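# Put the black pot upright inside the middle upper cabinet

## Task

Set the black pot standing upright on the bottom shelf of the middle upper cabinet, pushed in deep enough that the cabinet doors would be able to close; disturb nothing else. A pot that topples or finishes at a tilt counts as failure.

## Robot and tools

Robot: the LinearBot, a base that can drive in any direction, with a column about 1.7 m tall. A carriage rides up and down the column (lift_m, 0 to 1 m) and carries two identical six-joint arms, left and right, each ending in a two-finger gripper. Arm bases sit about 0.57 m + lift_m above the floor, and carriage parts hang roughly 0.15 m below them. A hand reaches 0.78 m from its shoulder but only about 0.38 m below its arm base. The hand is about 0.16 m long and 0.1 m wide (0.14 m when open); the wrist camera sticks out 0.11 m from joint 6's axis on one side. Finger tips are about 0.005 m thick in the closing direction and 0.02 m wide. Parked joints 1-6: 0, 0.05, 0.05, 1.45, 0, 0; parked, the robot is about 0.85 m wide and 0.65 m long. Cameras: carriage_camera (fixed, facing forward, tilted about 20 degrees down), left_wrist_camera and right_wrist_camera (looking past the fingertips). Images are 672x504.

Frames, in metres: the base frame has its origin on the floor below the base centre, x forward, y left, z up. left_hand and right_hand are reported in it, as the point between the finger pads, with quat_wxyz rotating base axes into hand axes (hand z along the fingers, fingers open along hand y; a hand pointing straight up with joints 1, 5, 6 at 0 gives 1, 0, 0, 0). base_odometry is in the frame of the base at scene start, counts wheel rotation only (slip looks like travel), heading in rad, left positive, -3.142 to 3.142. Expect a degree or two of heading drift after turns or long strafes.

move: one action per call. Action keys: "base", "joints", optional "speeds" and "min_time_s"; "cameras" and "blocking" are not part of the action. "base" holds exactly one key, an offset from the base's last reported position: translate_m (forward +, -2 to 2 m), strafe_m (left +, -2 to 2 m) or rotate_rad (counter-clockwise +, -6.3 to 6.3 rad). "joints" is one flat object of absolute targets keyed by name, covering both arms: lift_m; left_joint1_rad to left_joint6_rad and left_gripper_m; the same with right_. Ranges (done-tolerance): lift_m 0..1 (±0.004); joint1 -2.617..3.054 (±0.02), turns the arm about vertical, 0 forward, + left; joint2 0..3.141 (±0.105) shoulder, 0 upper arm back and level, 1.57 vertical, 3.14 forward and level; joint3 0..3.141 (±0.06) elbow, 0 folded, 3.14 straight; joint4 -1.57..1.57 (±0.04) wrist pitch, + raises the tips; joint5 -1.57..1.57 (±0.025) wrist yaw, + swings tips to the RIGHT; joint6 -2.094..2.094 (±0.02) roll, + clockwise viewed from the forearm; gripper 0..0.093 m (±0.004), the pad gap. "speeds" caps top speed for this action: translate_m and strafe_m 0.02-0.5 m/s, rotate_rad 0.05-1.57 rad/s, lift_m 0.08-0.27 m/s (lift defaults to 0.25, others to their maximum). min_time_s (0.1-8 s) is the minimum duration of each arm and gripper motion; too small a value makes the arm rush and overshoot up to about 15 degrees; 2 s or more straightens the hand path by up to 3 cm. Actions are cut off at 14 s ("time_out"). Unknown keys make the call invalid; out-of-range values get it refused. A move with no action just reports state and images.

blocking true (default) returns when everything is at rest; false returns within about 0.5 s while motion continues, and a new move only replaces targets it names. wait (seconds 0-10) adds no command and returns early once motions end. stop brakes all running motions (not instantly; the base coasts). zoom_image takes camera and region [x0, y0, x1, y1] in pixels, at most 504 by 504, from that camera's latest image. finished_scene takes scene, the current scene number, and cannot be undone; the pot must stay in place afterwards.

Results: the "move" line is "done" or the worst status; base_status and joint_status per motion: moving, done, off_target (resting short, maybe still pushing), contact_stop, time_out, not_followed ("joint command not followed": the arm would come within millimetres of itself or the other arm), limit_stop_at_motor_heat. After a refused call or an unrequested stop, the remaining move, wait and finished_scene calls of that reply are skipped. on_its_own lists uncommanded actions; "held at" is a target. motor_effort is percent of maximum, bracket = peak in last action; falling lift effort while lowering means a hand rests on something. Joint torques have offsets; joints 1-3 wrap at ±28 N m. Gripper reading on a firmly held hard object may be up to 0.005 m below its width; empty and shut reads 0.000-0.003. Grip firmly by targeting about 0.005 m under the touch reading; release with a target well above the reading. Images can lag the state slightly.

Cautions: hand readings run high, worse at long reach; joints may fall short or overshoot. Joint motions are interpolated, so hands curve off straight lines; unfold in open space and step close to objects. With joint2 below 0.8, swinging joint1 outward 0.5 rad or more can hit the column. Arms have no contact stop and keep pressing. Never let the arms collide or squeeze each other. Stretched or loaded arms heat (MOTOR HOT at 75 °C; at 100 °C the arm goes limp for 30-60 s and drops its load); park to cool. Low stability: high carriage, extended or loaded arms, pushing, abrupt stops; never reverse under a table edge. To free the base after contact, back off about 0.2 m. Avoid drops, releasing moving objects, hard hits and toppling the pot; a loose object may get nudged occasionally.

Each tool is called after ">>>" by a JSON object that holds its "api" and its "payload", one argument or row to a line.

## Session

>>> {"api": "move", "payload": {

}}

Scene clock: 0.00 s.
Joint torques (N m): no reading
base_odometry: x=+0.000 y=+0.000 heading=+0.000
base_status: not commanded
joint_positions: lift_m=+0.300 left_joint1_rad=-0.007 left_joint2_rad=+0.045 left_joint3_rad=+0.027 left_joint4_rad=+1.460 left_joint5_rad=-0.018 left_joint6_rad=+0.017 left_gripper_m=+0.09396 right_joint1_rad=-0.002 right_joint2_rad=+0.059 right_joint3_rad=+0.042 right_joint4_rad=+1.500 right_joint5_rad=+0.048 right_joint6_rad=-0.029 right_gripper_m=+0.09396
joint_status: not commanded
motor_effort: lift_m=+23 drive_wheels=-2
left_hand: x=+0.2566 y=+0.3063 z=+1.3012 quat_wxyz=(+0.998, -0.008, +0.064, +0.006) (m; base frame)
right_hand: x=+0.2468 y=-0.3119 z=+1.3058 quat_wxyz=(+0.999, +0.023, +0.044, -0.017) (m; base frame)
pictures: carriage_camera, left_wrist_camera, right_wrist_camera

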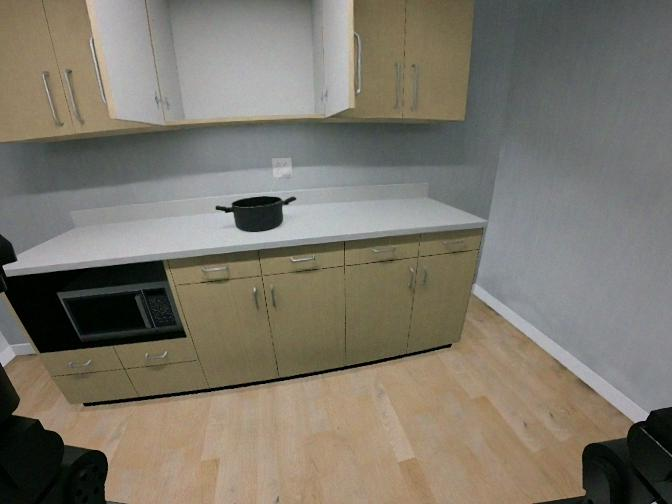

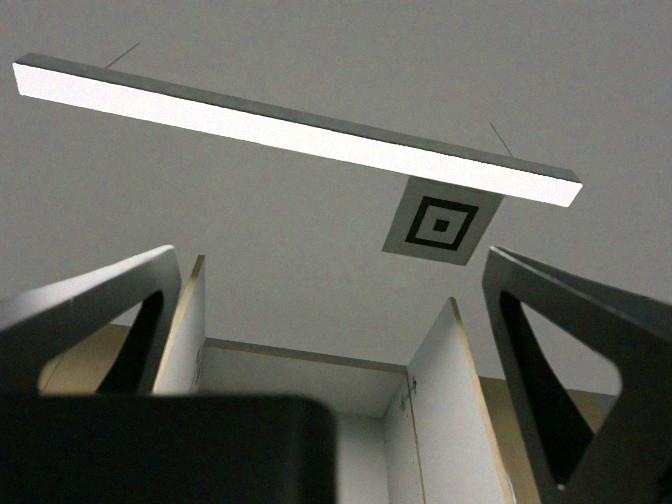

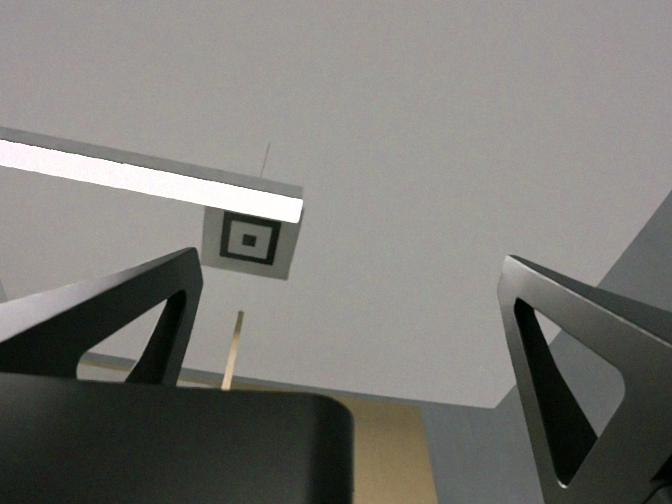

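>>> {"api": "move", "payload": {
  "base": {"rotate_rad": 0.308},
  "joints": {"lift_m": 0.6, "left_joint1_rad": 0, "left_joint2_rad": 1.139, "left_joint3_rad": 0.62, "left_joint4_rad": 0.53, "left_joint5_rad": 0, "left_joint6_rad": 0, "right_joint1_rad": 0, "right_joint2_rad": 1.139, "right_joint3_rad": 0.62, "right_joint4_rad": 0.53, "right_joint5_rad": 0, "right_joint6_rad": 0},
  "speeds": {"rotate_rad": 0.6},
  "cameras": ["all"]
}}

Scene clock: 5.87 s.
Joint torques (N m): left_arm=[0.36 -4.07 8.79 2.3 0.16 -0.11] | right_arm=[0.02 -3.85 8.28 2.07 -0.16 0.15]
move: done
base_odometry: x=+0.000 y=+0.000 heading=+0.308
base_status: done
joint_positions: lift_m=+0.600 left_joint1_rad=-0.004 left_joint2_rad=+1.135 left_joint3_rad=+0.601 left_joint4_rad=+0.537 left_joint5_rad=-0.013 left_joint6_rad=+0.012 left_gripper_m=+0.09396 right_joint1_rad=-0.002 right_joint2_rad=+1.140 right_joint3_rad=+0.596 right_joint4_rad=+0.529 right_joint5_rad=+0.013 right_joint6_rad=-0.015 right_gripper_m=+0.09396
joint_status: all done
motor_effort: lift_m=+23(29) drive_wheels=+2(11)
left_hand: x=+0.6206 y=+0.3040 z=+1.4546 quat_wxyz=(+0.708, +0.001, +0.706, +0.007) (m; base frame)
right_hand: x=+0.6212 y=-0.3066 z=+1.4480 quat_wxyz=(+0.701, +0.000, +0.713, -0.011) (m; base frame)
pictures: carriage_camera, left_wrist_camera, right_wrist_camera

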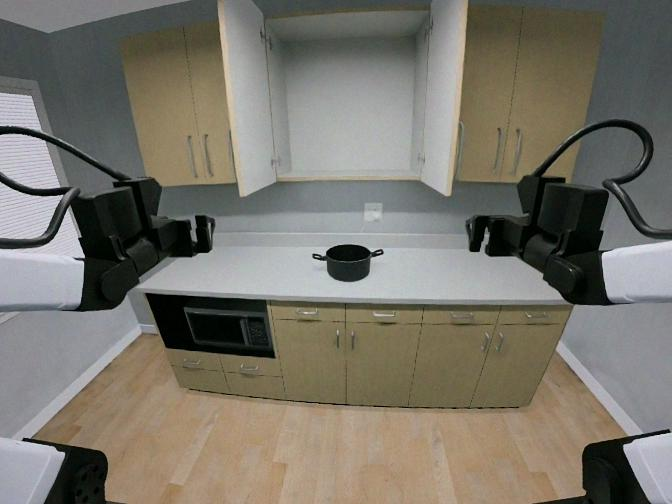

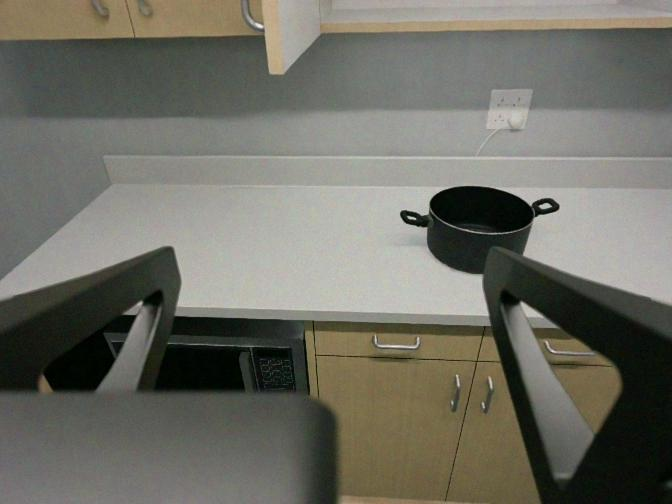

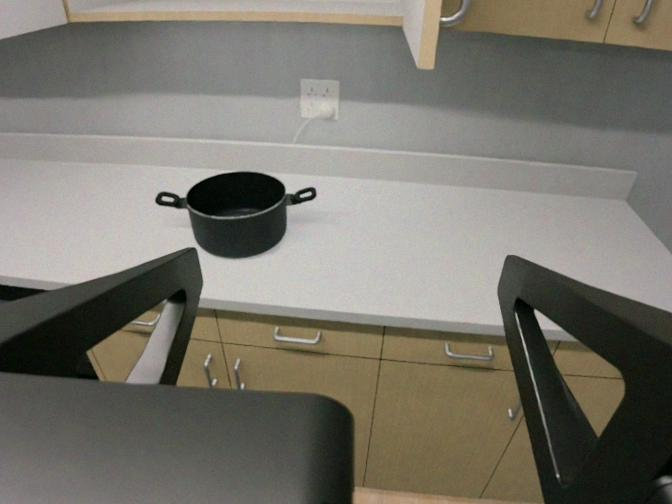

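>>> {"api": "move", "payload": {
  "base": {"rotate_rad": -0.05},
  "joints": {"lift_m": 0.293, "left_joint1_rad": -0.252, "left_joint2_rad": 2.203, "left_joint3_rad": 1.354, "left_joint4_rad": 0.879, "left_joint5_rad": 0, "left_joint6_rad": -1.57, "right_joint1_rad": 0.236, "right_joint2_rad": 2.337, "right_joint3_rad": 1.598, "right_joint4_rad": 0.769, "right_joint5_rad": 0, "right_joint6_rad": 1.57}
}}

>>> {"api": "move", "payload": {
  "base": {"strafe_m": 0.03},
  "speeds": {"strafe_m": 0.15}
}}

>>> {"api": "move", "payload": {
  "base": {"translate_m": 0.4},
  "speeds": {"translate_m": 0.25},
  "cameras": ["all"]
}}

Scene clock: 14.87 s.
Joint torques (N m): left_arm=[-0.42 -15.12 8.72 2.67 0.11 -0.03] | right_arm=[0.02 -15.8 8.43 2.28 -0.12 0.05]
move: done
base_odometry: x=+0.000 y=+0.000 heading=+0.258
base_status: done
joint_positions: lift_m=+0.293 left_joint1_rad=-0.249 left_joint2_rad=+2.208 left_joint3_rad=+1.328 left_joint4_rad=+0.852 left_joint5_rad=-0.009 left_joint6_rad=-1.558 left_gripper_m=+0.09398 right_joint1_rad=+0.235 right_joint2_rad=+2.352 right_joint3_rad=+1.566 right_joint4_rad=+0.746 right_joint5_rad=+0.011 right_joint6_rad=+1.556 right_gripper_m=+0.09397
joint_status: all done
motor_effort: lift_m=+21(22) drive_wheels=-6(10)
left_hand: x=+0.8310 y=+0.1506 z=+1.0355 quat_wxyz=(+0.434, -0.439, +0.567, -0.546) (m; base frame)
right_hand: x=+0.8741 y=-0.1496 z=+1.0276 quat_wxyz=(+0.436, +0.445, +0.567, +0.538) (m; base frame)
pictures: none

Scene clock: 15.93 s.
Joint torques (N m): left_arm=[-0.42 -15.15 8.64 2.65 0.11 -0.02] | right_arm=[-0.35 -15.73 8.36 2.3 -0.11 0.07]
move: done
base_odometry: x=-0.008 y=+0.029 heading=+0.259
base_status: done
joint_positions: lift_m=+0.293 left_joint1_rad=-0.249 left_joint2_rad=+2.208 left_joint3_rad=+1.328 left_joint4_rad=+0.854 left_joint5_rad=-0.009 left_joint6_rad=-1.558 left_gripper_m=+0.09398 right_joint1_rad=+0.239 right_joint2_rad=+2.352 right_joint3_rad=+1.566 right_joint4_rad=+0.747 right_joint5_rad=+0.009 right_joint6_rad=+1.556 right_gripper_m=+0.09397
joint_status: not commanded
motor_effort: lift_m=+21(21) drive_wheels=-7(10)
left_hand: x=+0.8310 y=+0.1503 z=+1.0360 quat_wxyz=(+0.434, -0.438, +0.566, -0.546) (m; base frame)
right_hand: x=+0.8734 y=-0.1469 z=+1.0280 quat_wxyz=(+0.435, +0.444, +0.568, +0.540) (m; base frame)
pictures: none

Scene clock: 18.90 s.
Joint torques (N m): left_arm=[-0.4 -15.12 8.65 2.61 0.11 -0.01] | right_arm=[-0.27 -15.73 8.47 2.24 -0.13 0.06]
move: done
base_odometry: x=+0.379 y=+0.132 heading=+0.259
base_status: done
joint_positions: lift_m=+0.293 left_joint1_rad=-0.249 left_joint2_rad=+2.208 left_joint3_rad=+1.328 left_joint4_rad=+0.857 left_joint5_rad=-0.009 left_joint6_rad=-1.558 left_gripper_m=+0.09398 right_joint1_rad=+0.238 right_joint2_rad=+2.352 right_joint3_rad=+1.566 right_joint4_rad=+0.751 right_joint5_rad=+0.009 right_joint6_rad=+1.556 right_gripper_m=+0.09397
joint_status: not commanded
motor_effort: lift_m=+21(21) drive_wheels=-6(10)
left_hand: x=+0.8310 y=+0.1503 z=+1.0367 quat_wxyz=(+0.435, -0.438, +0.566, -0.547) (m; base frame)
right_hand: x=+0.8736 y=-0.1474 z=+1.0290 quat_wxyz=(+0.436, +0.443, +0.566, +0.541) (m; base frame)
pictures: carriage_camera, left_wrist_camera, right_wrist_camera

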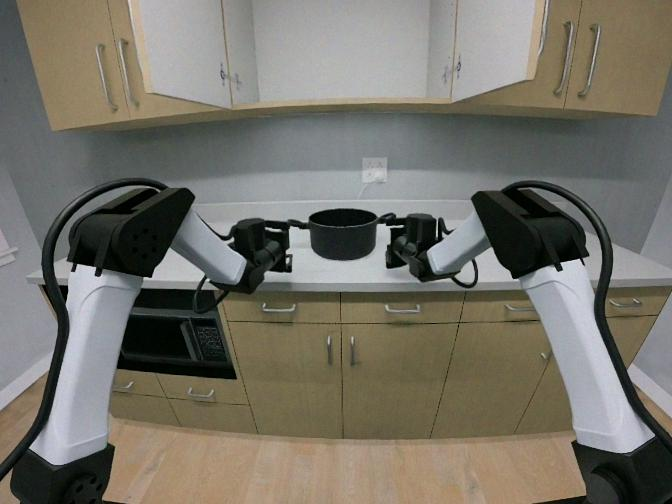

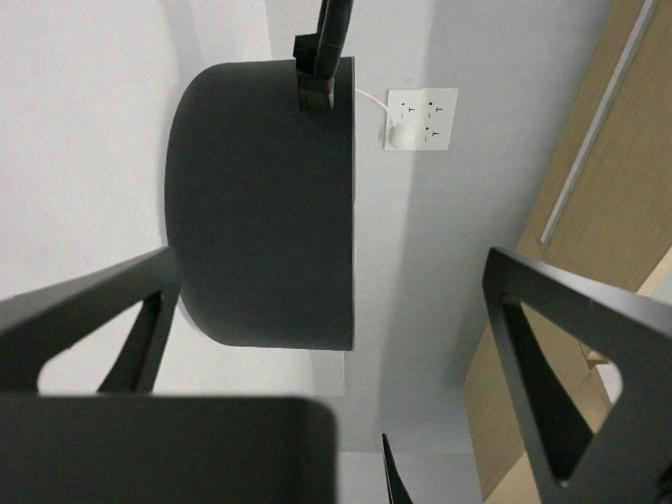

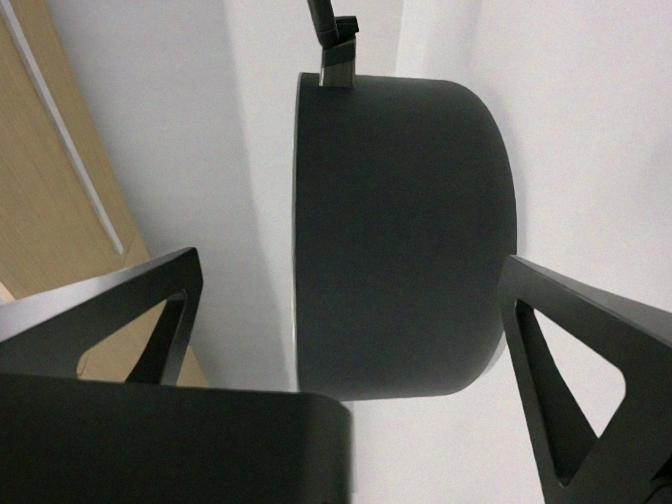

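>>> {"api": "move", "payload": {
  "base": {"translate_m": 0.14},
  "joints": {"right_joint4_rad": 0.81, "right_joint1_rad": 0.228},
  "speeds": {"translate_m": 0.2},
  "cameras": ["left_wrist_camera", "right_wrist_camera"]
}}

Scene clock: 23.23 s.
Joint torques (N m): left_arm=[-0.38 -15.1 8.61 2.58 0.13 -0.01] | right_arm=[-0.46 -15.91 8.5 2.24 -0.12 0.06]
move: done
base_odometry: x=+0.514 y=+0.168 heading=+0.260
base_status: done
joint_positions: lift_m=+0.293 left_joint1_rad=-0.249 left_joint2_rad=+2.208 left_joint3_rad=+1.328 left_joint4_rad=+0.859 left_joint5_rad=-0.009 left_joint6_rad=-1.559 left_gripper_m=+0.09398 right_joint1_rad=+0.231 right_joint2_rad=+2.352 right_joint3_rad=+1.566 right_joint4_rad=+0.792 right_joint5_rad=+0.009 right_joint6_rad=+1.556 right_gripper_m=+0.09397
joint_status: all done
motor_effort: lift_m=+21(21) drive_wheels=-6(11)
left_hand: x=+0.8309 y=+0.1501 z=+1.0372 quat_wxyz=(+0.435, -0.437, +0.565, -0.548) (m; base frame)
right_hand: x=+0.8747 y=-0.1516 z=+1.0393 quat_wxyz=(+0.447, +0.436, +0.553, +0.551) (m; base frame)
pictures: left_wrist_camera, right_wrist_camera

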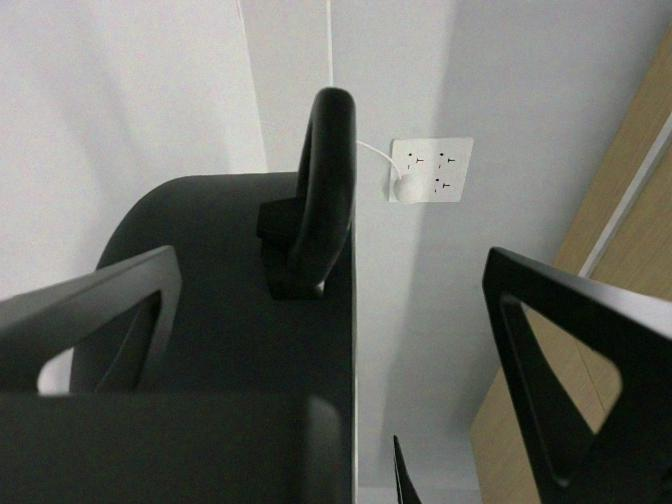

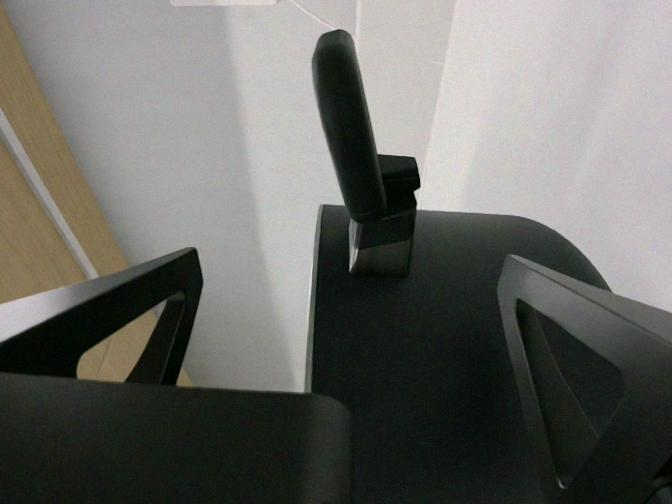

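>>> {"api": "move", "payload": {
  "base": {"translate_m": 0.052},
  "joints": {"left_joint1_rad": -0.258, "left_joint2_rad": 2.162, "left_joint3_rad": 1.282, "left_joint4_rad": 0.91, "right_joint1_rad": 0.223, "right_joint2_rad": 2.415, "right_joint3_rad": 1.744, "right_joint4_rad": 0.745},
  "speeds": {"translate_m": 0.06},
  "cameras": ["left_wrist_camera", "right_wrist_camera"]
}}

Scene clock: 27.23 s.
Joint torques (N m): left_arm=[-0.58 -19.03 5.72 2.63 0.12 -0.02] | right_arm=[0.02 -14.95 8.83 2.12 -0.17 0.05]
move: done
base_odometry: x=+0.564 y=+0.182 heading=+0.261
base_status: done
joint_positions: lift_m=+0.293 left_joint1_rad=-0.252 left_joint2_rad=+2.208 left_joint3_rad=+1.285 left_joint4_rad=+0.886 left_joint5_rad=-0.009 left_joint6_rad=-1.559 left_gripper_m=+0.09398 right_joint1_rad=+0.221 right_joint2_rad=+2.414 right_joint3_rad=+1.709 right_joint4_rad=+0.739 right_joint5_rad=+0.012 right_joint6_rad=+1.557 right_gripper_m=+0.09397
joint_status: all done
motor_effort: lift_m=+21(21) drive_wheels=-6(9)
left_hand: x=+0.8240 y=+0.1501 z=+1.0247 quat_wxyz=(+0.431, -0.440, +0.570, -0.544) (m; base frame)
right_hand: x=+0.8969 y=-0.1545 z=+1.0519 quat_wxyz=(+0.457, +0.434, +0.543, +0.555) (m; base frame)
pictures: left_wrist_camera, right_wrist_camera

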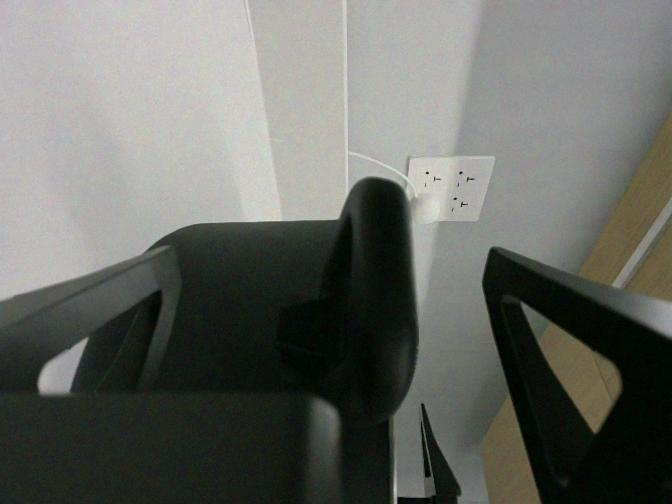

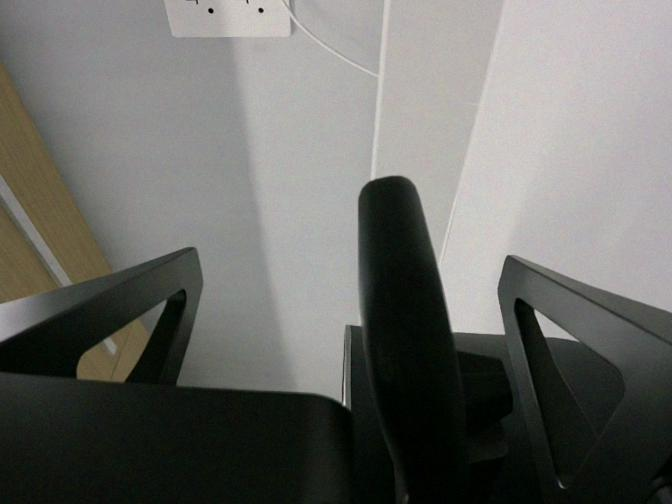

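>>> {"api": "move", "payload": {
  "joints": {"left_joint4_rad": 0.965, "right_joint4_rad": 0.685}
}}

>>> {"api": "move", "payload": {
  "joints": {"left_gripper_m": 0.032, "right_gripper_m": 0.032},
  "min_time_s": 1,
  "cameras": ["left_wrist_camera", "right_wrist_camera"]
}}

Scene clock: 29.00 s.
Joint torques (N m): left_arm=[-0.72 -19.08 5.68 2.67 0.11 -0.02] | right_arm=[0.05 -14.76 8.77 2 -0.13 0.06]
move: done
base_odometry: x=+0.564 y=+0.182 heading=+0.261
base_status: not commanded
joint_positions: lift_m=+0.293 left_joint1_rad=-0.252 left_joint2_rad=+2.208 left_joint3_rad=+1.285 left_joint4_rad=+0.937 left_joint5_rad=-0.009 left_joint6_rad=-1.559 left_gripper_m=+0.09398 right_joint1_rad=+0.221 right_joint2_rad=+2.414 right_joint3_rad=+1.709 right_joint4_rad=+0.692 right_joint5_rad=+0.012 right_joint6_rad=+1.557 right_gripper_m=+0.09397
joint_status: all done
motor_effort: lift_m=+21(21) drive_wheels=-5(7)
left_hand: x=+0.8241 y=+0.1501 z=+1.0375 quat_wxyz=(+0.442, -0.429, +0.556, -0.558) (m; base frame)
right_hand: x=+0.8970 y=-0.1545 z=+1.0401 quat_wxyz=(+0.446, +0.444, +0.556, +0.542) (m; base frame)
pictures: none

Scene clock: 30.30 s.
Joint torques (N m): left_arm=[-0.7 -19.1 6.42 3.03 0.11 0.01] | right_arm=[0.1 -15.01 8.84 2.21 -0.15 0.07]
move: done
base_odometry: x=+0.564 y=+0.182 heading=+0.261
base_status: not commanded
joint_positions: lift_m=+0.293 left_joint1_rad=-0.252 left_joint2_rad=+2.208 left_joint3_rad=+1.278 left_joint4_rad=+0.907 left_joint5_rad=-0.009 left_joint6_rad=-1.560 left_gripper_m=+0.03215 right_joint1_rad=+0.220 right_joint2_rad=+2.416 right_joint3_rad=+1.709 right_joint4_rad=+0.672 right_joint5_rad=+0.012 right_joint6_rad=+1.557 right_gripper_m=+0.03213
joint_status: all done
motor_effort: lift_m=+21(21) drive_wheels=-6(7)
left_hand: x=+0.8230 y=+0.1504 z=+1.0268 quat_wxyz=(+0.434, -0.437, +0.566, -0.548) (m; base frame)
right_hand: x=+0.8971 y=-0.1547 z=+1.0336 quat_wxyz=(+0.441, +0.450, +0.562, +0.536) (m; base frame)
pictures: left_wrist_camera, right_wrist_camera

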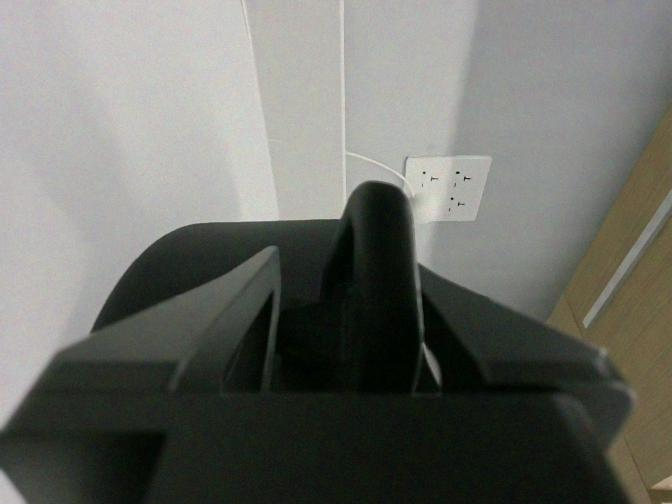

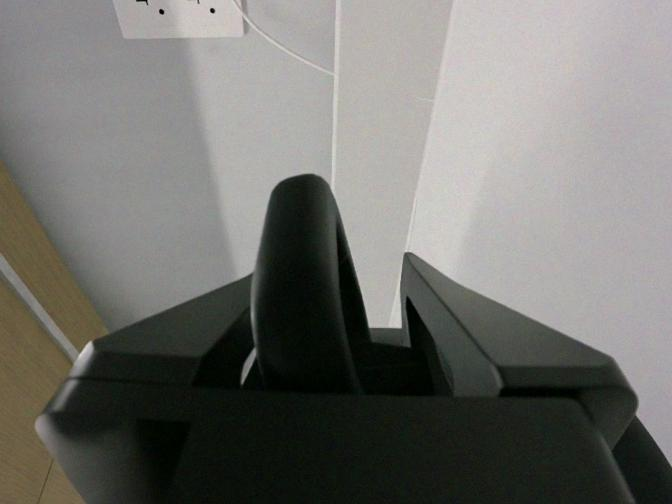

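>>> {"api": "move", "payload": {
  "joints": {"left_gripper_m": 0.014, "right_gripper_m": 0.012},
  "min_time_s": 0.7
}}

>>> {"api": "move", "payload": {
  "joints": {"lift_m": 0.4, "left_joint2_rad": 2.13, "left_joint4_rad": 1.08, "right_joint2_rad": 2.36, "right_joint4_rad": 0.87},
  "speeds": {"lift_m": 0.1},
  "min_time_s": 1.2,
  "cameras": ["carriage_camera"]
}}

Scene clock: 34.40 s.
Joint torques (N m): left_arm=[-0.62 -19.06 6.48 3.09 0.1 -0.59] | right_arm=[0.09 -15.21 8.8 2.28 -0.12 -0.05]
move: off_target
base_odometry: x=+0.564 y=+0.182 heading=+0.261
base_status: not commanded
joint_positions: lift_m=+0.293 left_joint1_rad=-0.252 left_joint2_rad=+2.208 left_joint3_rad=+1.278 left_joint4_rad=+0.902 left_joint5_rad=-0.006 left_joint6_rad=-1.509 left_gripper_m=+0.02773 right_joint1_rad=+0.220 right_joint2_rad=+2.418 right_joint3_rad=+1.709 right_joint4_rad=+0.665 right_joint5_rad=+0.011 right_joint6_rad=+1.567 right_gripper_m=+0.02646
joint_status: left_gripper_m off_target (ended at +0.02775, target +0.01400); right_gripper_m off_target (ended at +0.02648, target +0.01200)
motor_effort: lift_m=+21(21) drive_wheels=-5(7)
left_hand: x=+0.8229 y=+0.1500 z=+1.0254 quat_wxyz=(+0.445, -0.423, +0.579, -0.536) (m; base frame)
right_hand: x=+0.8971 y=-0.1547 z=+1.0309 quat_wxyz=(+0.436, +0.453, +0.562, +0.536) (m; base frame)
pictures: none

Scene clock: 35.93 s.
Joint torques (N m): left_arm=[-0.69 -22.22 8.76 4.71 0.24 -0.79] | right_arm=[0.13 -23.17 8.88 3.95 0.04 0.21]
move: off_target
base_odometry: x=+0.564 y=+0.182 heading=+0.261
base_status: not commanded
joint_positions: lift_m=+0.400 left_joint1_rad=-0.252 left_joint2_rad=+2.208 left_joint3_rad=+1.252 left_joint4_rad=+0.871 left_joint5_rad=-0.021 left_joint6_rad=-1.491 left_gripper_m=+0.02418 right_joint1_rad=+0.220 right_joint2_rad=+2.439 right_joint3_rad=+1.709 right_joint4_rad=+0.697 right_joint5_rad=-0.005 right_joint6_rad=+1.542 right_gripper_m=+0.02635
joint_status: left_joint4_rad off_target (ended at +0.871, target +1.080); right_joint4_rad off_target (ended at +0.696, target +0.870); the others done
motor_effort: lift_m=+25(28) drive_wheels=-5(6)
left_hand: x=+0.8187 y=+0.1538 z=+1.1132 quat_wxyz=(+0.441, -0.433, +0.595, -0.513) (m; base frame)
right_hand: x=+0.8978 y=-0.1518 z=+1.1309 quat_wxyz=(+0.441, +0.440, +0.568, +0.537) (m; base frame)
pictures: carriage_camera

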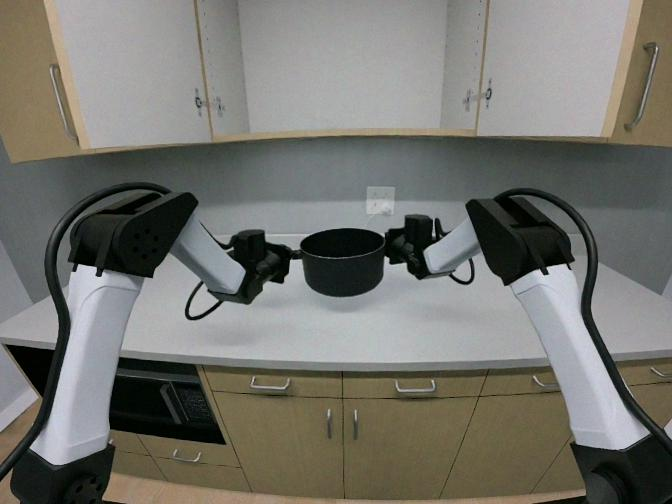

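>>> {"api": "move", "payload": {
  "base": {"translate_m": -0.2},
  "joints": {"lift_m": 0.84, "left_joint2_rad": 2.1, "left_joint4_rad": 1.13},
  "speeds": {"translate_m": 0.25, "lift_m": 0.22},
  "cameras": ["carriage_camera"]
}}

Scene clock: 40.17 s.
Joint torques (N m): left_arm=[-0.65 -24.77 9.46 4.88 0.27 -0.9] | right_arm=[0.12 -22.54 8.8 3.75 0.09 0.31]
move: off_target
base_odometry: x=+0.371 y=+0.130 heading=+0.261
base_status: done
joint_positions: lift_m=+0.840 left_joint1_rad=-0.252 left_joint2_rad=+2.204 left_joint3_rad=+1.244 left_joint4_rad=+0.906 left_joint5_rad=-0.024 left_joint6_rad=-1.479 left_gripper_m=+0.02415 right_joint1_rad=+0.220 right_joint2_rad=+2.435 right_joint3_rad=+1.709 right_joint4_rad=+0.717 right_joint5_rad=-0.009 right_joint6_rad=+1.536 right_gripper_m=+0.02633
joint_status: left_joint4_rad off_target (ended at +0.906, target +1.130); the others done
motor_effort: lift_m=+24(30) drive_wheels=-3(16)
left_hand: x=+0.8179 y=+0.1545 z=+1.5604 quat_wxyz=(+0.452, -0.425, +0.589, -0.518) (m; base frame)
right_hand: x=+0.8975 y=-0.1511 z=+1.5788 quat_wxyz=(+0.447, +0.432, +0.564, +0.544) (m; base frame)
pictures: carriage_camera

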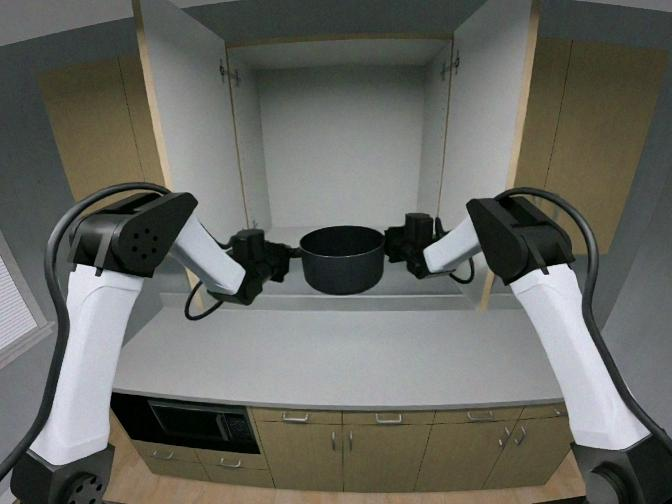

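>>> {"api": "move", "payload": {
  "base": {"translate_m": 0.42},
  "speeds": {"translate_m": 0.25},
  "cameras": ["carriage_camera"]
}}

Scene clock: 44.37 s.
Joint torques (N m): left_arm=[-0.68 -24.77 9.44 4.91 0.27 -0.9] | right_arm=[0.13 -22.57 8.8 3.78 0.11 0.29]
move: done
base_odometry: x=+0.777 y=+0.239 heading=+0.262
base_status: done
joint_positions: lift_m=+0.840 left_joint1_rad=-0.252 left_joint2_rad=+2.204 left_joint3_rad=+1.244 left_joint4_rad=+0.904 left_joint5_rad=-0.024 left_joint6_rad=-1.479 left_gripper_m=+0.02415 right_joint1_rad=+0.220 right_joint2_rad=+2.435 right_joint3_rad=+1.709 right_joint4_rad=+0.715 right_joint5_rad=-0.009 right_joint6_rad=+1.536 right_gripper_m=+0.02632
joint_status: not commanded
motor_effort: lift_m=+24(25) drive_wheels=+1(12)
left_hand: x=+0.8179 y=+0.1545 z=+1.5600 quat_wxyz=(+0.452, -0.425, +0.589, -0.518) (m; base frame)
right_hand: x=+0.8975 y=-0.1511 z=+1.5783 quat_wxyz=(+0.447, +0.432, +0.564, +0.543) (m; base frame)
pictures: carriage_camera

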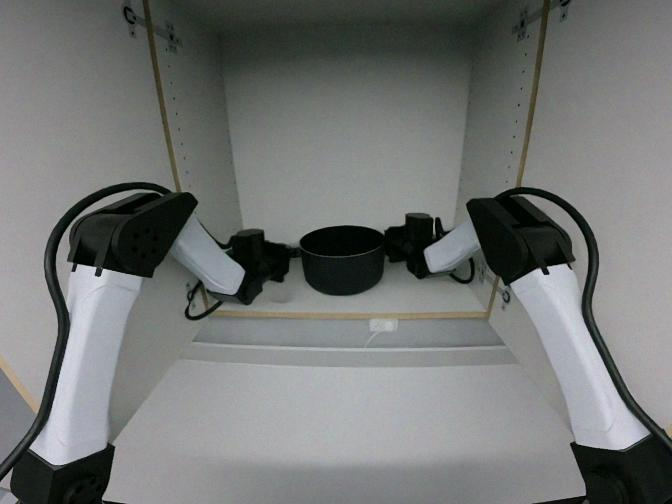

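>>> {"api": "move", "payload": {
  "base": {"translate_m": 0.025},
  "joints": {"lift_m": 0.785},
  "speeds": {"translate_m": 0.1, "lift_m": 0.08}
}}

>>> {"api": "move", "payload": {
  "joints": {"lift_m": 0.758, "left_joint4_rad": 0.97, "right_joint4_rad": 0.73},
  "speeds": {"lift_m": 0.08},
  "min_time_s": 0.7,
  "cameras": ["carriage_camera"]
}}

Scene clock: 46.83 s.
Joint torques (N m): left_arm=[-0.66 -21.24 9.52 4.12 0.28 -1.27] | right_arm=[0.18 -18.95 8.87 2.97 0.12 0.42]
move: done
base_odometry: x=+0.801 y=+0.246 heading=+0.262
base_status: done
joint_positions: lift_m=+0.785 left_joint1_rad=-0.252 left_joint2_rad=+2.171 left_joint3_rad=+1.244 left_joint4_rad=+0.972 left_joint5_rad=-0.023 left_joint6_rad=-1.447 left_gripper_m=+0.02415 right_joint1_rad=+0.220 right_joint2_rad=+2.400 right_joint3_rad=+1.709 right_joint4_rad=+0.787 right_joint5_rad=-0.014 right_joint6_rad=+1.524 right_gripper_m=+0.02632
joint_status: all done
on_its_own: left_joint4_rad moved +0.068 toward your old target +1.130; right_joint4_rad moved +0.072 toward your old target +0.870
motor_effort: lift_m=+20(21) drive_wheels=+0(11)
left_hand: x=+0.8163 y=+0.1548 z=+1.5424 quat_wxyz=(+0.484, -0.396, +0.566, -0.538) (m; base frame)
right_hand: x=+0.8941 y=-0.1509 z=+1.5652 quat_wxyz=(+0.472, +0.404, +0.538, +0.570) (m; base frame)
pictures: none

Scene clock: 47.83 s.
Joint torques (N m): left_arm=[-0.62 -17.03 8.01 2.63 0.25 -1.41] | right_arm=[0.09 -15.21 6.9 1.81 0.2 0.56]
move: done
base_odometry: x=+0.801 y=+0.246 heading=+0.262
base_status: not commanded
joint_positions: lift_m=+0.758 left_joint1_rad=-0.252 left_joint2_rad=+2.131 left_joint3_rad=+1.263 left_joint4_rad=+0.944 left_joint5_rad=-0.021 left_joint6_rad=-1.434 left_gripper_m=+0.02416 right_joint1_rad=+0.220 right_joint2_rad=+2.364 right_joint3_rad=+1.736 right_joint4_rad=+0.751 right_joint5_rad=-0.021 right_joint6_rad=+1.511 right_gripper_m=+0.02632
joint_status: all done
motor_effort: lift_m=+19(19) drive_wheels=+1(2)
left_hand: x=+0.8159 y=+0.1545 z=+1.5405 quat_wxyz=(+0.493, -0.385, +0.560, -0.543) (m; base frame)
right_hand: x=+0.8931 y=-0.1500 z=+1.5664 quat_wxyz=(+0.481, +0.392, +0.534, +0.575) (m; base frame)
pictures: carriage_camera

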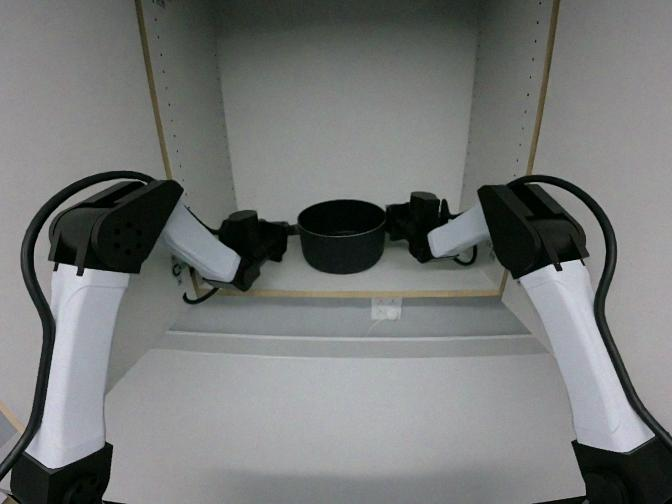

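>>> {"api": "move", "payload": {
  "joints": {"lift_m": 0.742, "left_joint4_rad": 0.82, "right_joint4_rad": 0.58},
  "speeds": {"lift_m": 0.08},
  "min_time_s": 0.8,
  "cameras": ["all"]
}}

Scene clock: 49.80 s.
Joint torques (N m): left_arm=[-0.98 -13.96 5.6 1.79 0.16 -1.4] | right_arm=[0.1 -12.93 5.07 0.87 0.34 0.83]
move: off_target
base_odometry: x=+0.801 y=+0.246 heading=+0.262
base_status: not commanded
joint_positions: lift_m=+0.742 left_joint1_rad=-0.249 left_joint2_rad=+2.100 left_joint3_rad=+1.291 left_joint4_rad=+0.870 left_joint5_rad=-0.012 left_joint6_rad=-1.434 left_gripper_m=+0.02423 right_joint1_rad=+0.219 right_joint2_rad=+2.343 right_joint3_rad=+1.761 right_joint4_rad=+0.686 right_joint5_rad=-0.030 right_joint6_rad=+1.490 right_gripper_m=+0.02491
joint_status: left_joint4_rad off_target (ended at +0.870, target +0.820); right_joint4_rad off_target (ended at +0.686, target +0.580); the others done
motor_effort: lift_m=+19(19) drive_wheels=+1(2)
left_hand: x=+0.8177 y=+0.1544 z=+1.5371 quat_wxyz=(+0.488, -0.386, +0.566, -0.540) (m; base frame)
right_hand: x=+0.8935 y=-0.1487 z=+1.5606 quat_wxyz=(+0.480, +0.388, +0.545, +0.567) (m; base frame)
pictures: carriage_camera, left_wrist_camera, right_wrist_camera

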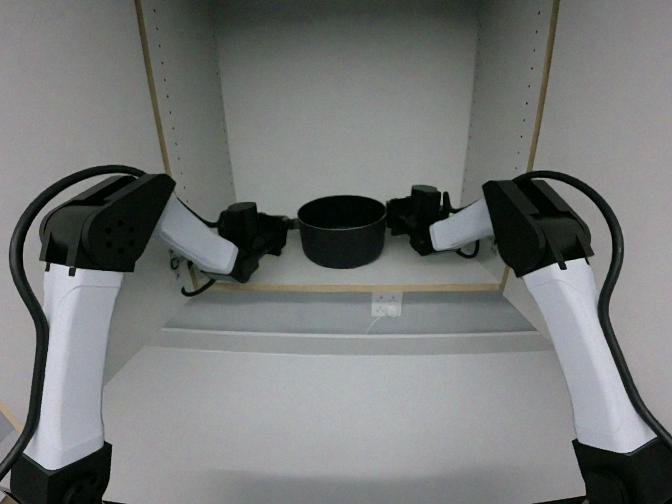

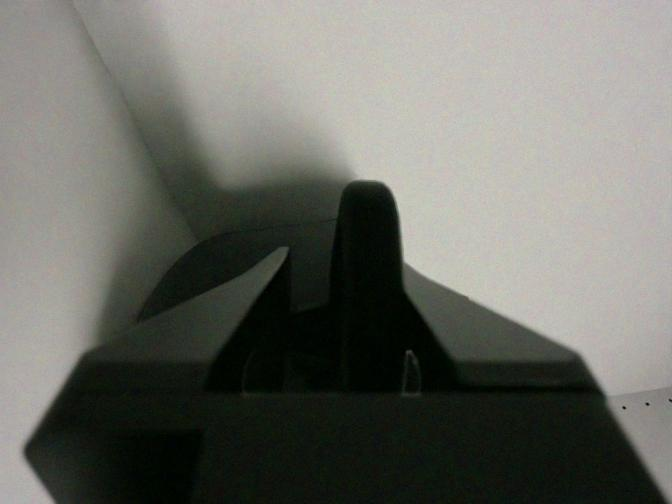

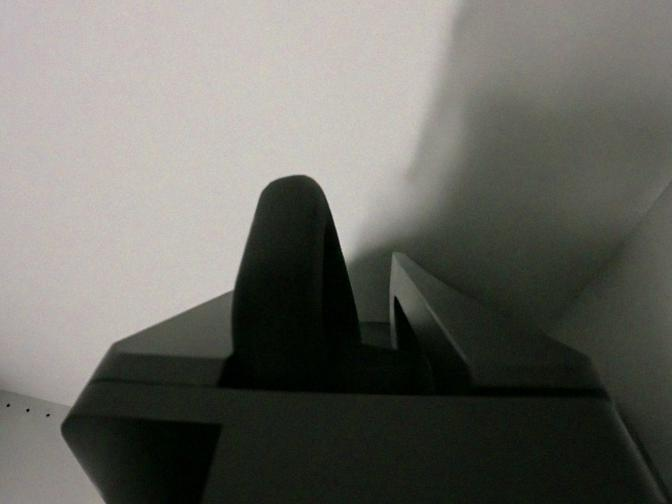

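>>> {"api": "zoom_image", "payload": {
  "camera": "carriage_camera",
  "region": [200, 160, 460, 310]
}}

Scaled by 1.938 from the camera's 672x504 image, which has a finer 960x720 frame.

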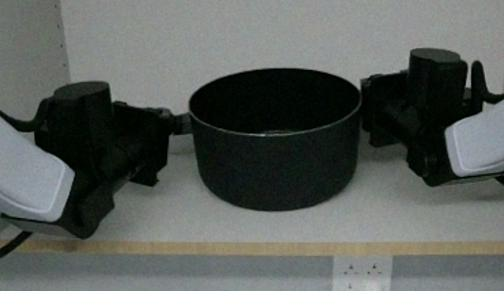

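>>> {"api": "move", "payload": {
  "joints": {"left_joint2_rad": 2.065, "right_joint2_rad": 2.335, "left_joint4_rad": 0.9, "right_joint4_rad": 0.71},
  "min_time_s": 0.5
}}

>>> {"api": "move", "payload": {
  "joints": {"left_gripper_m": 0.07, "right_gripper_m": 0.07},
  "min_time_s": 1,
  "cameras": ["all"]
}}

Scene clock: 55.57 s.
Joint torques (N m): left_arm=[-0.95 -17.02 5.56 2.68 0.15 -1.39] | right_arm=[0.2 -15.43 5.15 2.13 0.35 0.83]
move: done
base_odometry: x=+0.801 y=+0.246 heading=+0.262
base_status: not commanded
joint_positions: lift_m=+0.742 left_joint1_rad=-0.249 left_joint2_rad=+2.096 left_joint3_rad=+1.291 left_joint4_rad=+0.870 left_joint5_rad=-0.012 left_joint6_rad=-1.435 left_gripper_m=+0.02423 right_joint1_rad=+0.219 right_joint2_rad=+2.342 right_joint3_rad=+1.761 right_joint4_rad=+0.700 right_joint5_rad=-0.030 right_joint6_rad=+1.489 right_gripper_m=+0.02490
joint_status: all done
motor_effort: lift_m=+19(19) drive_wheels=-3(5)
left_hand: x=+0.8172 y=+0.1545 z=+1.5399 quat_wxyz=(+0.489, -0.386, +0.565, -0.541) (m; base frame)
right_hand: x=+0.8930 y=-0.1488 z=+1.5649 quat_wxyz=(+0.484, +0.384, +0.541, +0.570) (m; base frame)
pictures: none

Scene clock: 56.87 s.
Joint torques (N m): left_arm=[-0.57 -16.9 5.98 2.64 0.12 0] | right_arm=[0.17 -16.02 6.54 2.27 0.1 0.05]
move: done
base_odometry: x=+0.801 y=+0.246 heading=+0.262
base_status: not commanded
joint_positions: lift_m=+0.742 left_joint1_rad=-0.253 left_joint2_rad=+2.095 left_joint3_rad=+1.286 left_joint4_rad=+0.874 left_joint5_rad=-0.009 left_joint6_rad=-1.558 left_gripper_m=+0.06991 right_joint1_rad=+0.219 right_joint2_rad=+2.347 right_joint3_rad=+1.742 right_joint4_rad=+0.689 right_joint5_rad=-0.010 right_joint6_rad=+1.556 right_gripper_m=+0.06990
joint_status: all done
motor_effort: lift_m=+20(20) drive_wheels=-4(6)
left_hand: x=+0.8157 y=+0.1519 z=+1.5388 quat_wxyz=(+0.453, -0.418, +0.541, -0.572) (m; base frame)
right_hand: x=+0.8935 y=-0.1523 z=+1.5493 quat_wxyz=(+0.462, +0.417, +0.533, +0.573) (m; base frame)
pictures: carriage_camera, left_wrist_camera, right_wrist_camera

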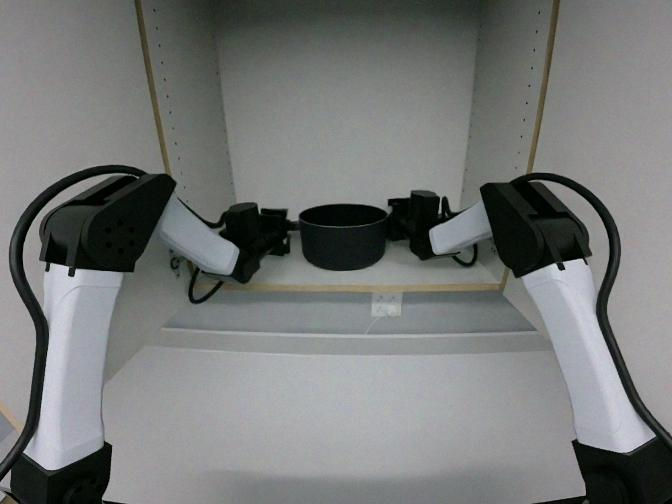

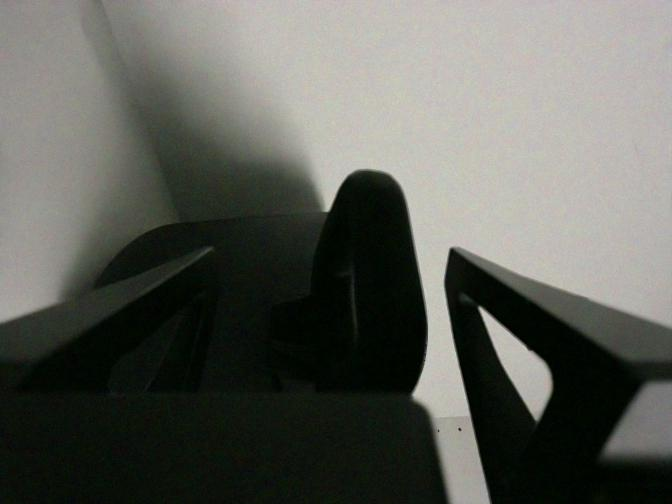

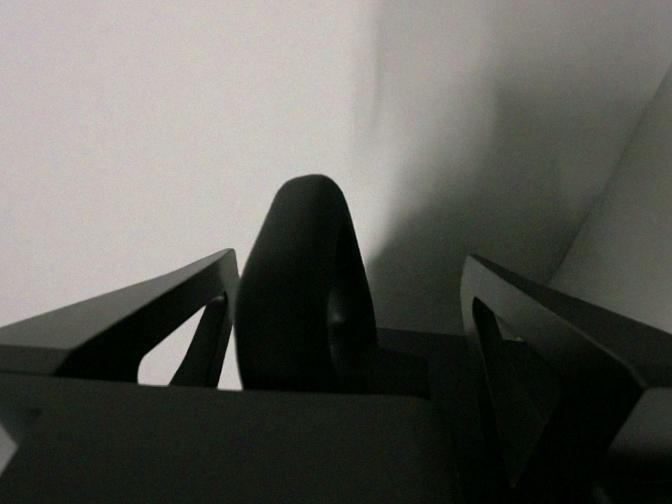

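>>> {"api": "move", "payload": {
  "joints": {"lift_m": 0.754, "left_gripper_m": 0.092, "right_gripper_m": 0.092}
}}

>>> {"api": "move", "payload": {
  "base": {"translate_m": -0.32},
  "speeds": {"translate_m": 0.25},
  "cameras": ["all"]
}}

Scene clock: 58.93 s.
Joint torques (N m): left_arm=[-0.58 -16.58 6.42 2.48 0.12 -0.02] | right_arm=[0.34 -16.28 6.42 2.14 0.08 0.06]
move: done
base_odometry: x=+0.801 y=+0.246 heading=+0.262
base_status: not commanded
joint_positions: lift_m=+0.754 left_joint1_rad=-0.253 left_joint2_rad=+2.092 left_joint3_rad=+1.281 left_joint4_rad=+0.887 left_joint5_rad=-0.009 left_joint6_rad=-1.559 left_gripper_m=+0.09188 right_joint1_rad=+0.219 right_joint2_rad=+2.349 right_joint3_rad=+1.742 right_joint4_rad=+0.698 right_joint5_rad=-0.010 right_joint6_rad=+1.557 right_gripper_m=+0.09187
joint_status: all done
motor_effort: lift_m=+23(28) drive_wheels=+1(6)
left_hand: x=+0.8147 y=+0.1521 z=+1.5532 quat_wxyz=(+0.455, -0.415, +0.538, -0.575) (m; base frame)
right_hand: x=+0.8936 y=-0.1523 z=+1.5615 quat_wxyz=(+0.463, +0.415, +0.531, +0.575) (m; base frame)
pictures: none

Scene clock: 61.60 s.
Joint torques (N m): left_arm=[-0.51 -16.61 6.43 2.48 0.13 -0.01] | right_arm=[0.09 -16.1 6.39 2.15 0.09 0.05]
move: done
base_odometry: x=+0.491 y=+0.163 heading=+0.262
base_status: done
joint_positions: lift_m=+0.754 left_joint1_rad=-0.254 left_joint2_rad=+2.092 left_joint3_rad=+1.281 left_joint4_rad=+0.887 left_joint5_rad=-0.009 left_joint6_rad=-1.559 left_gripper_m=+0.09188 right_joint1_rad=+0.220 right_joint2_rad=+2.349 right_joint3_rad=+1.742 right_joint4_rad=+0.698 right_joint5_rad=-0.010 right_joint6_rad=+1.557 right_gripper_m=+0.09187
joint_status: not commanded
motor_effort: lift_m=+23(23) drive_wheels=-4(12)
left_hand: x=+0.8145 y=+0.1512 z=+1.5532 quat_wxyz=(+0.455, -0.415, +0.538, -0.576) (m; base frame)
right_hand: x=+0.8935 y=-0.1519 z=+1.5614 quat_wxyz=(+0.463, +0.415, +0.531, +0.575) (m; base frame)
pictures: carriage_camera, left_wrist_camera, right_wrist_camera

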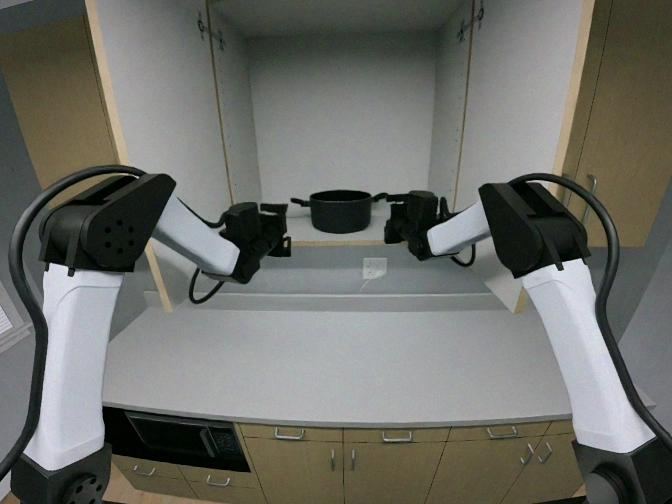

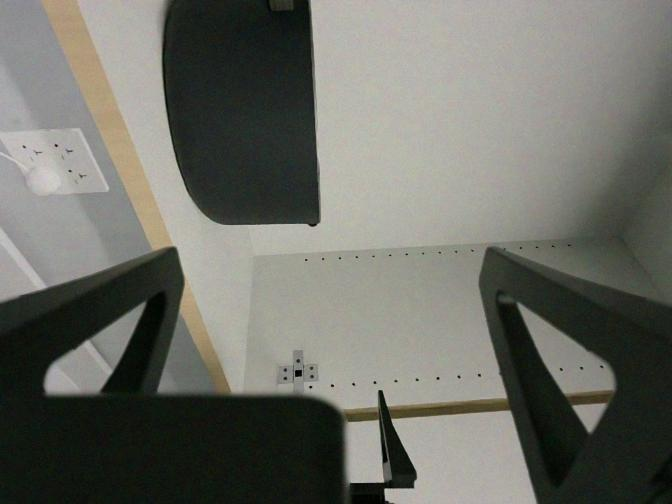

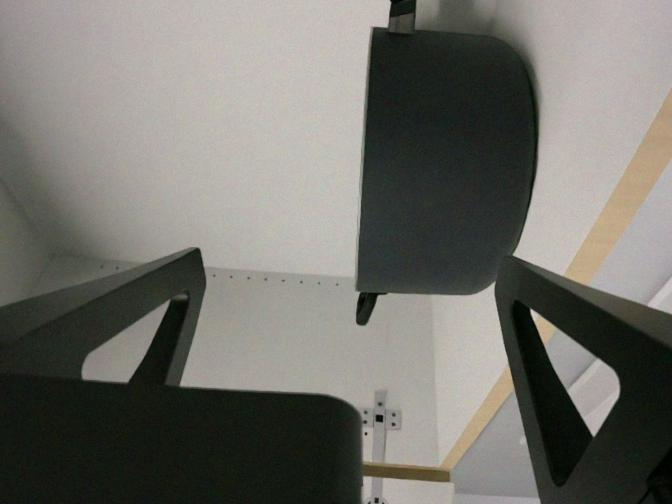

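>>> {"api": "finished_scene", "payload": {
  "scene": 2
}}

The scene is finished: the task was done.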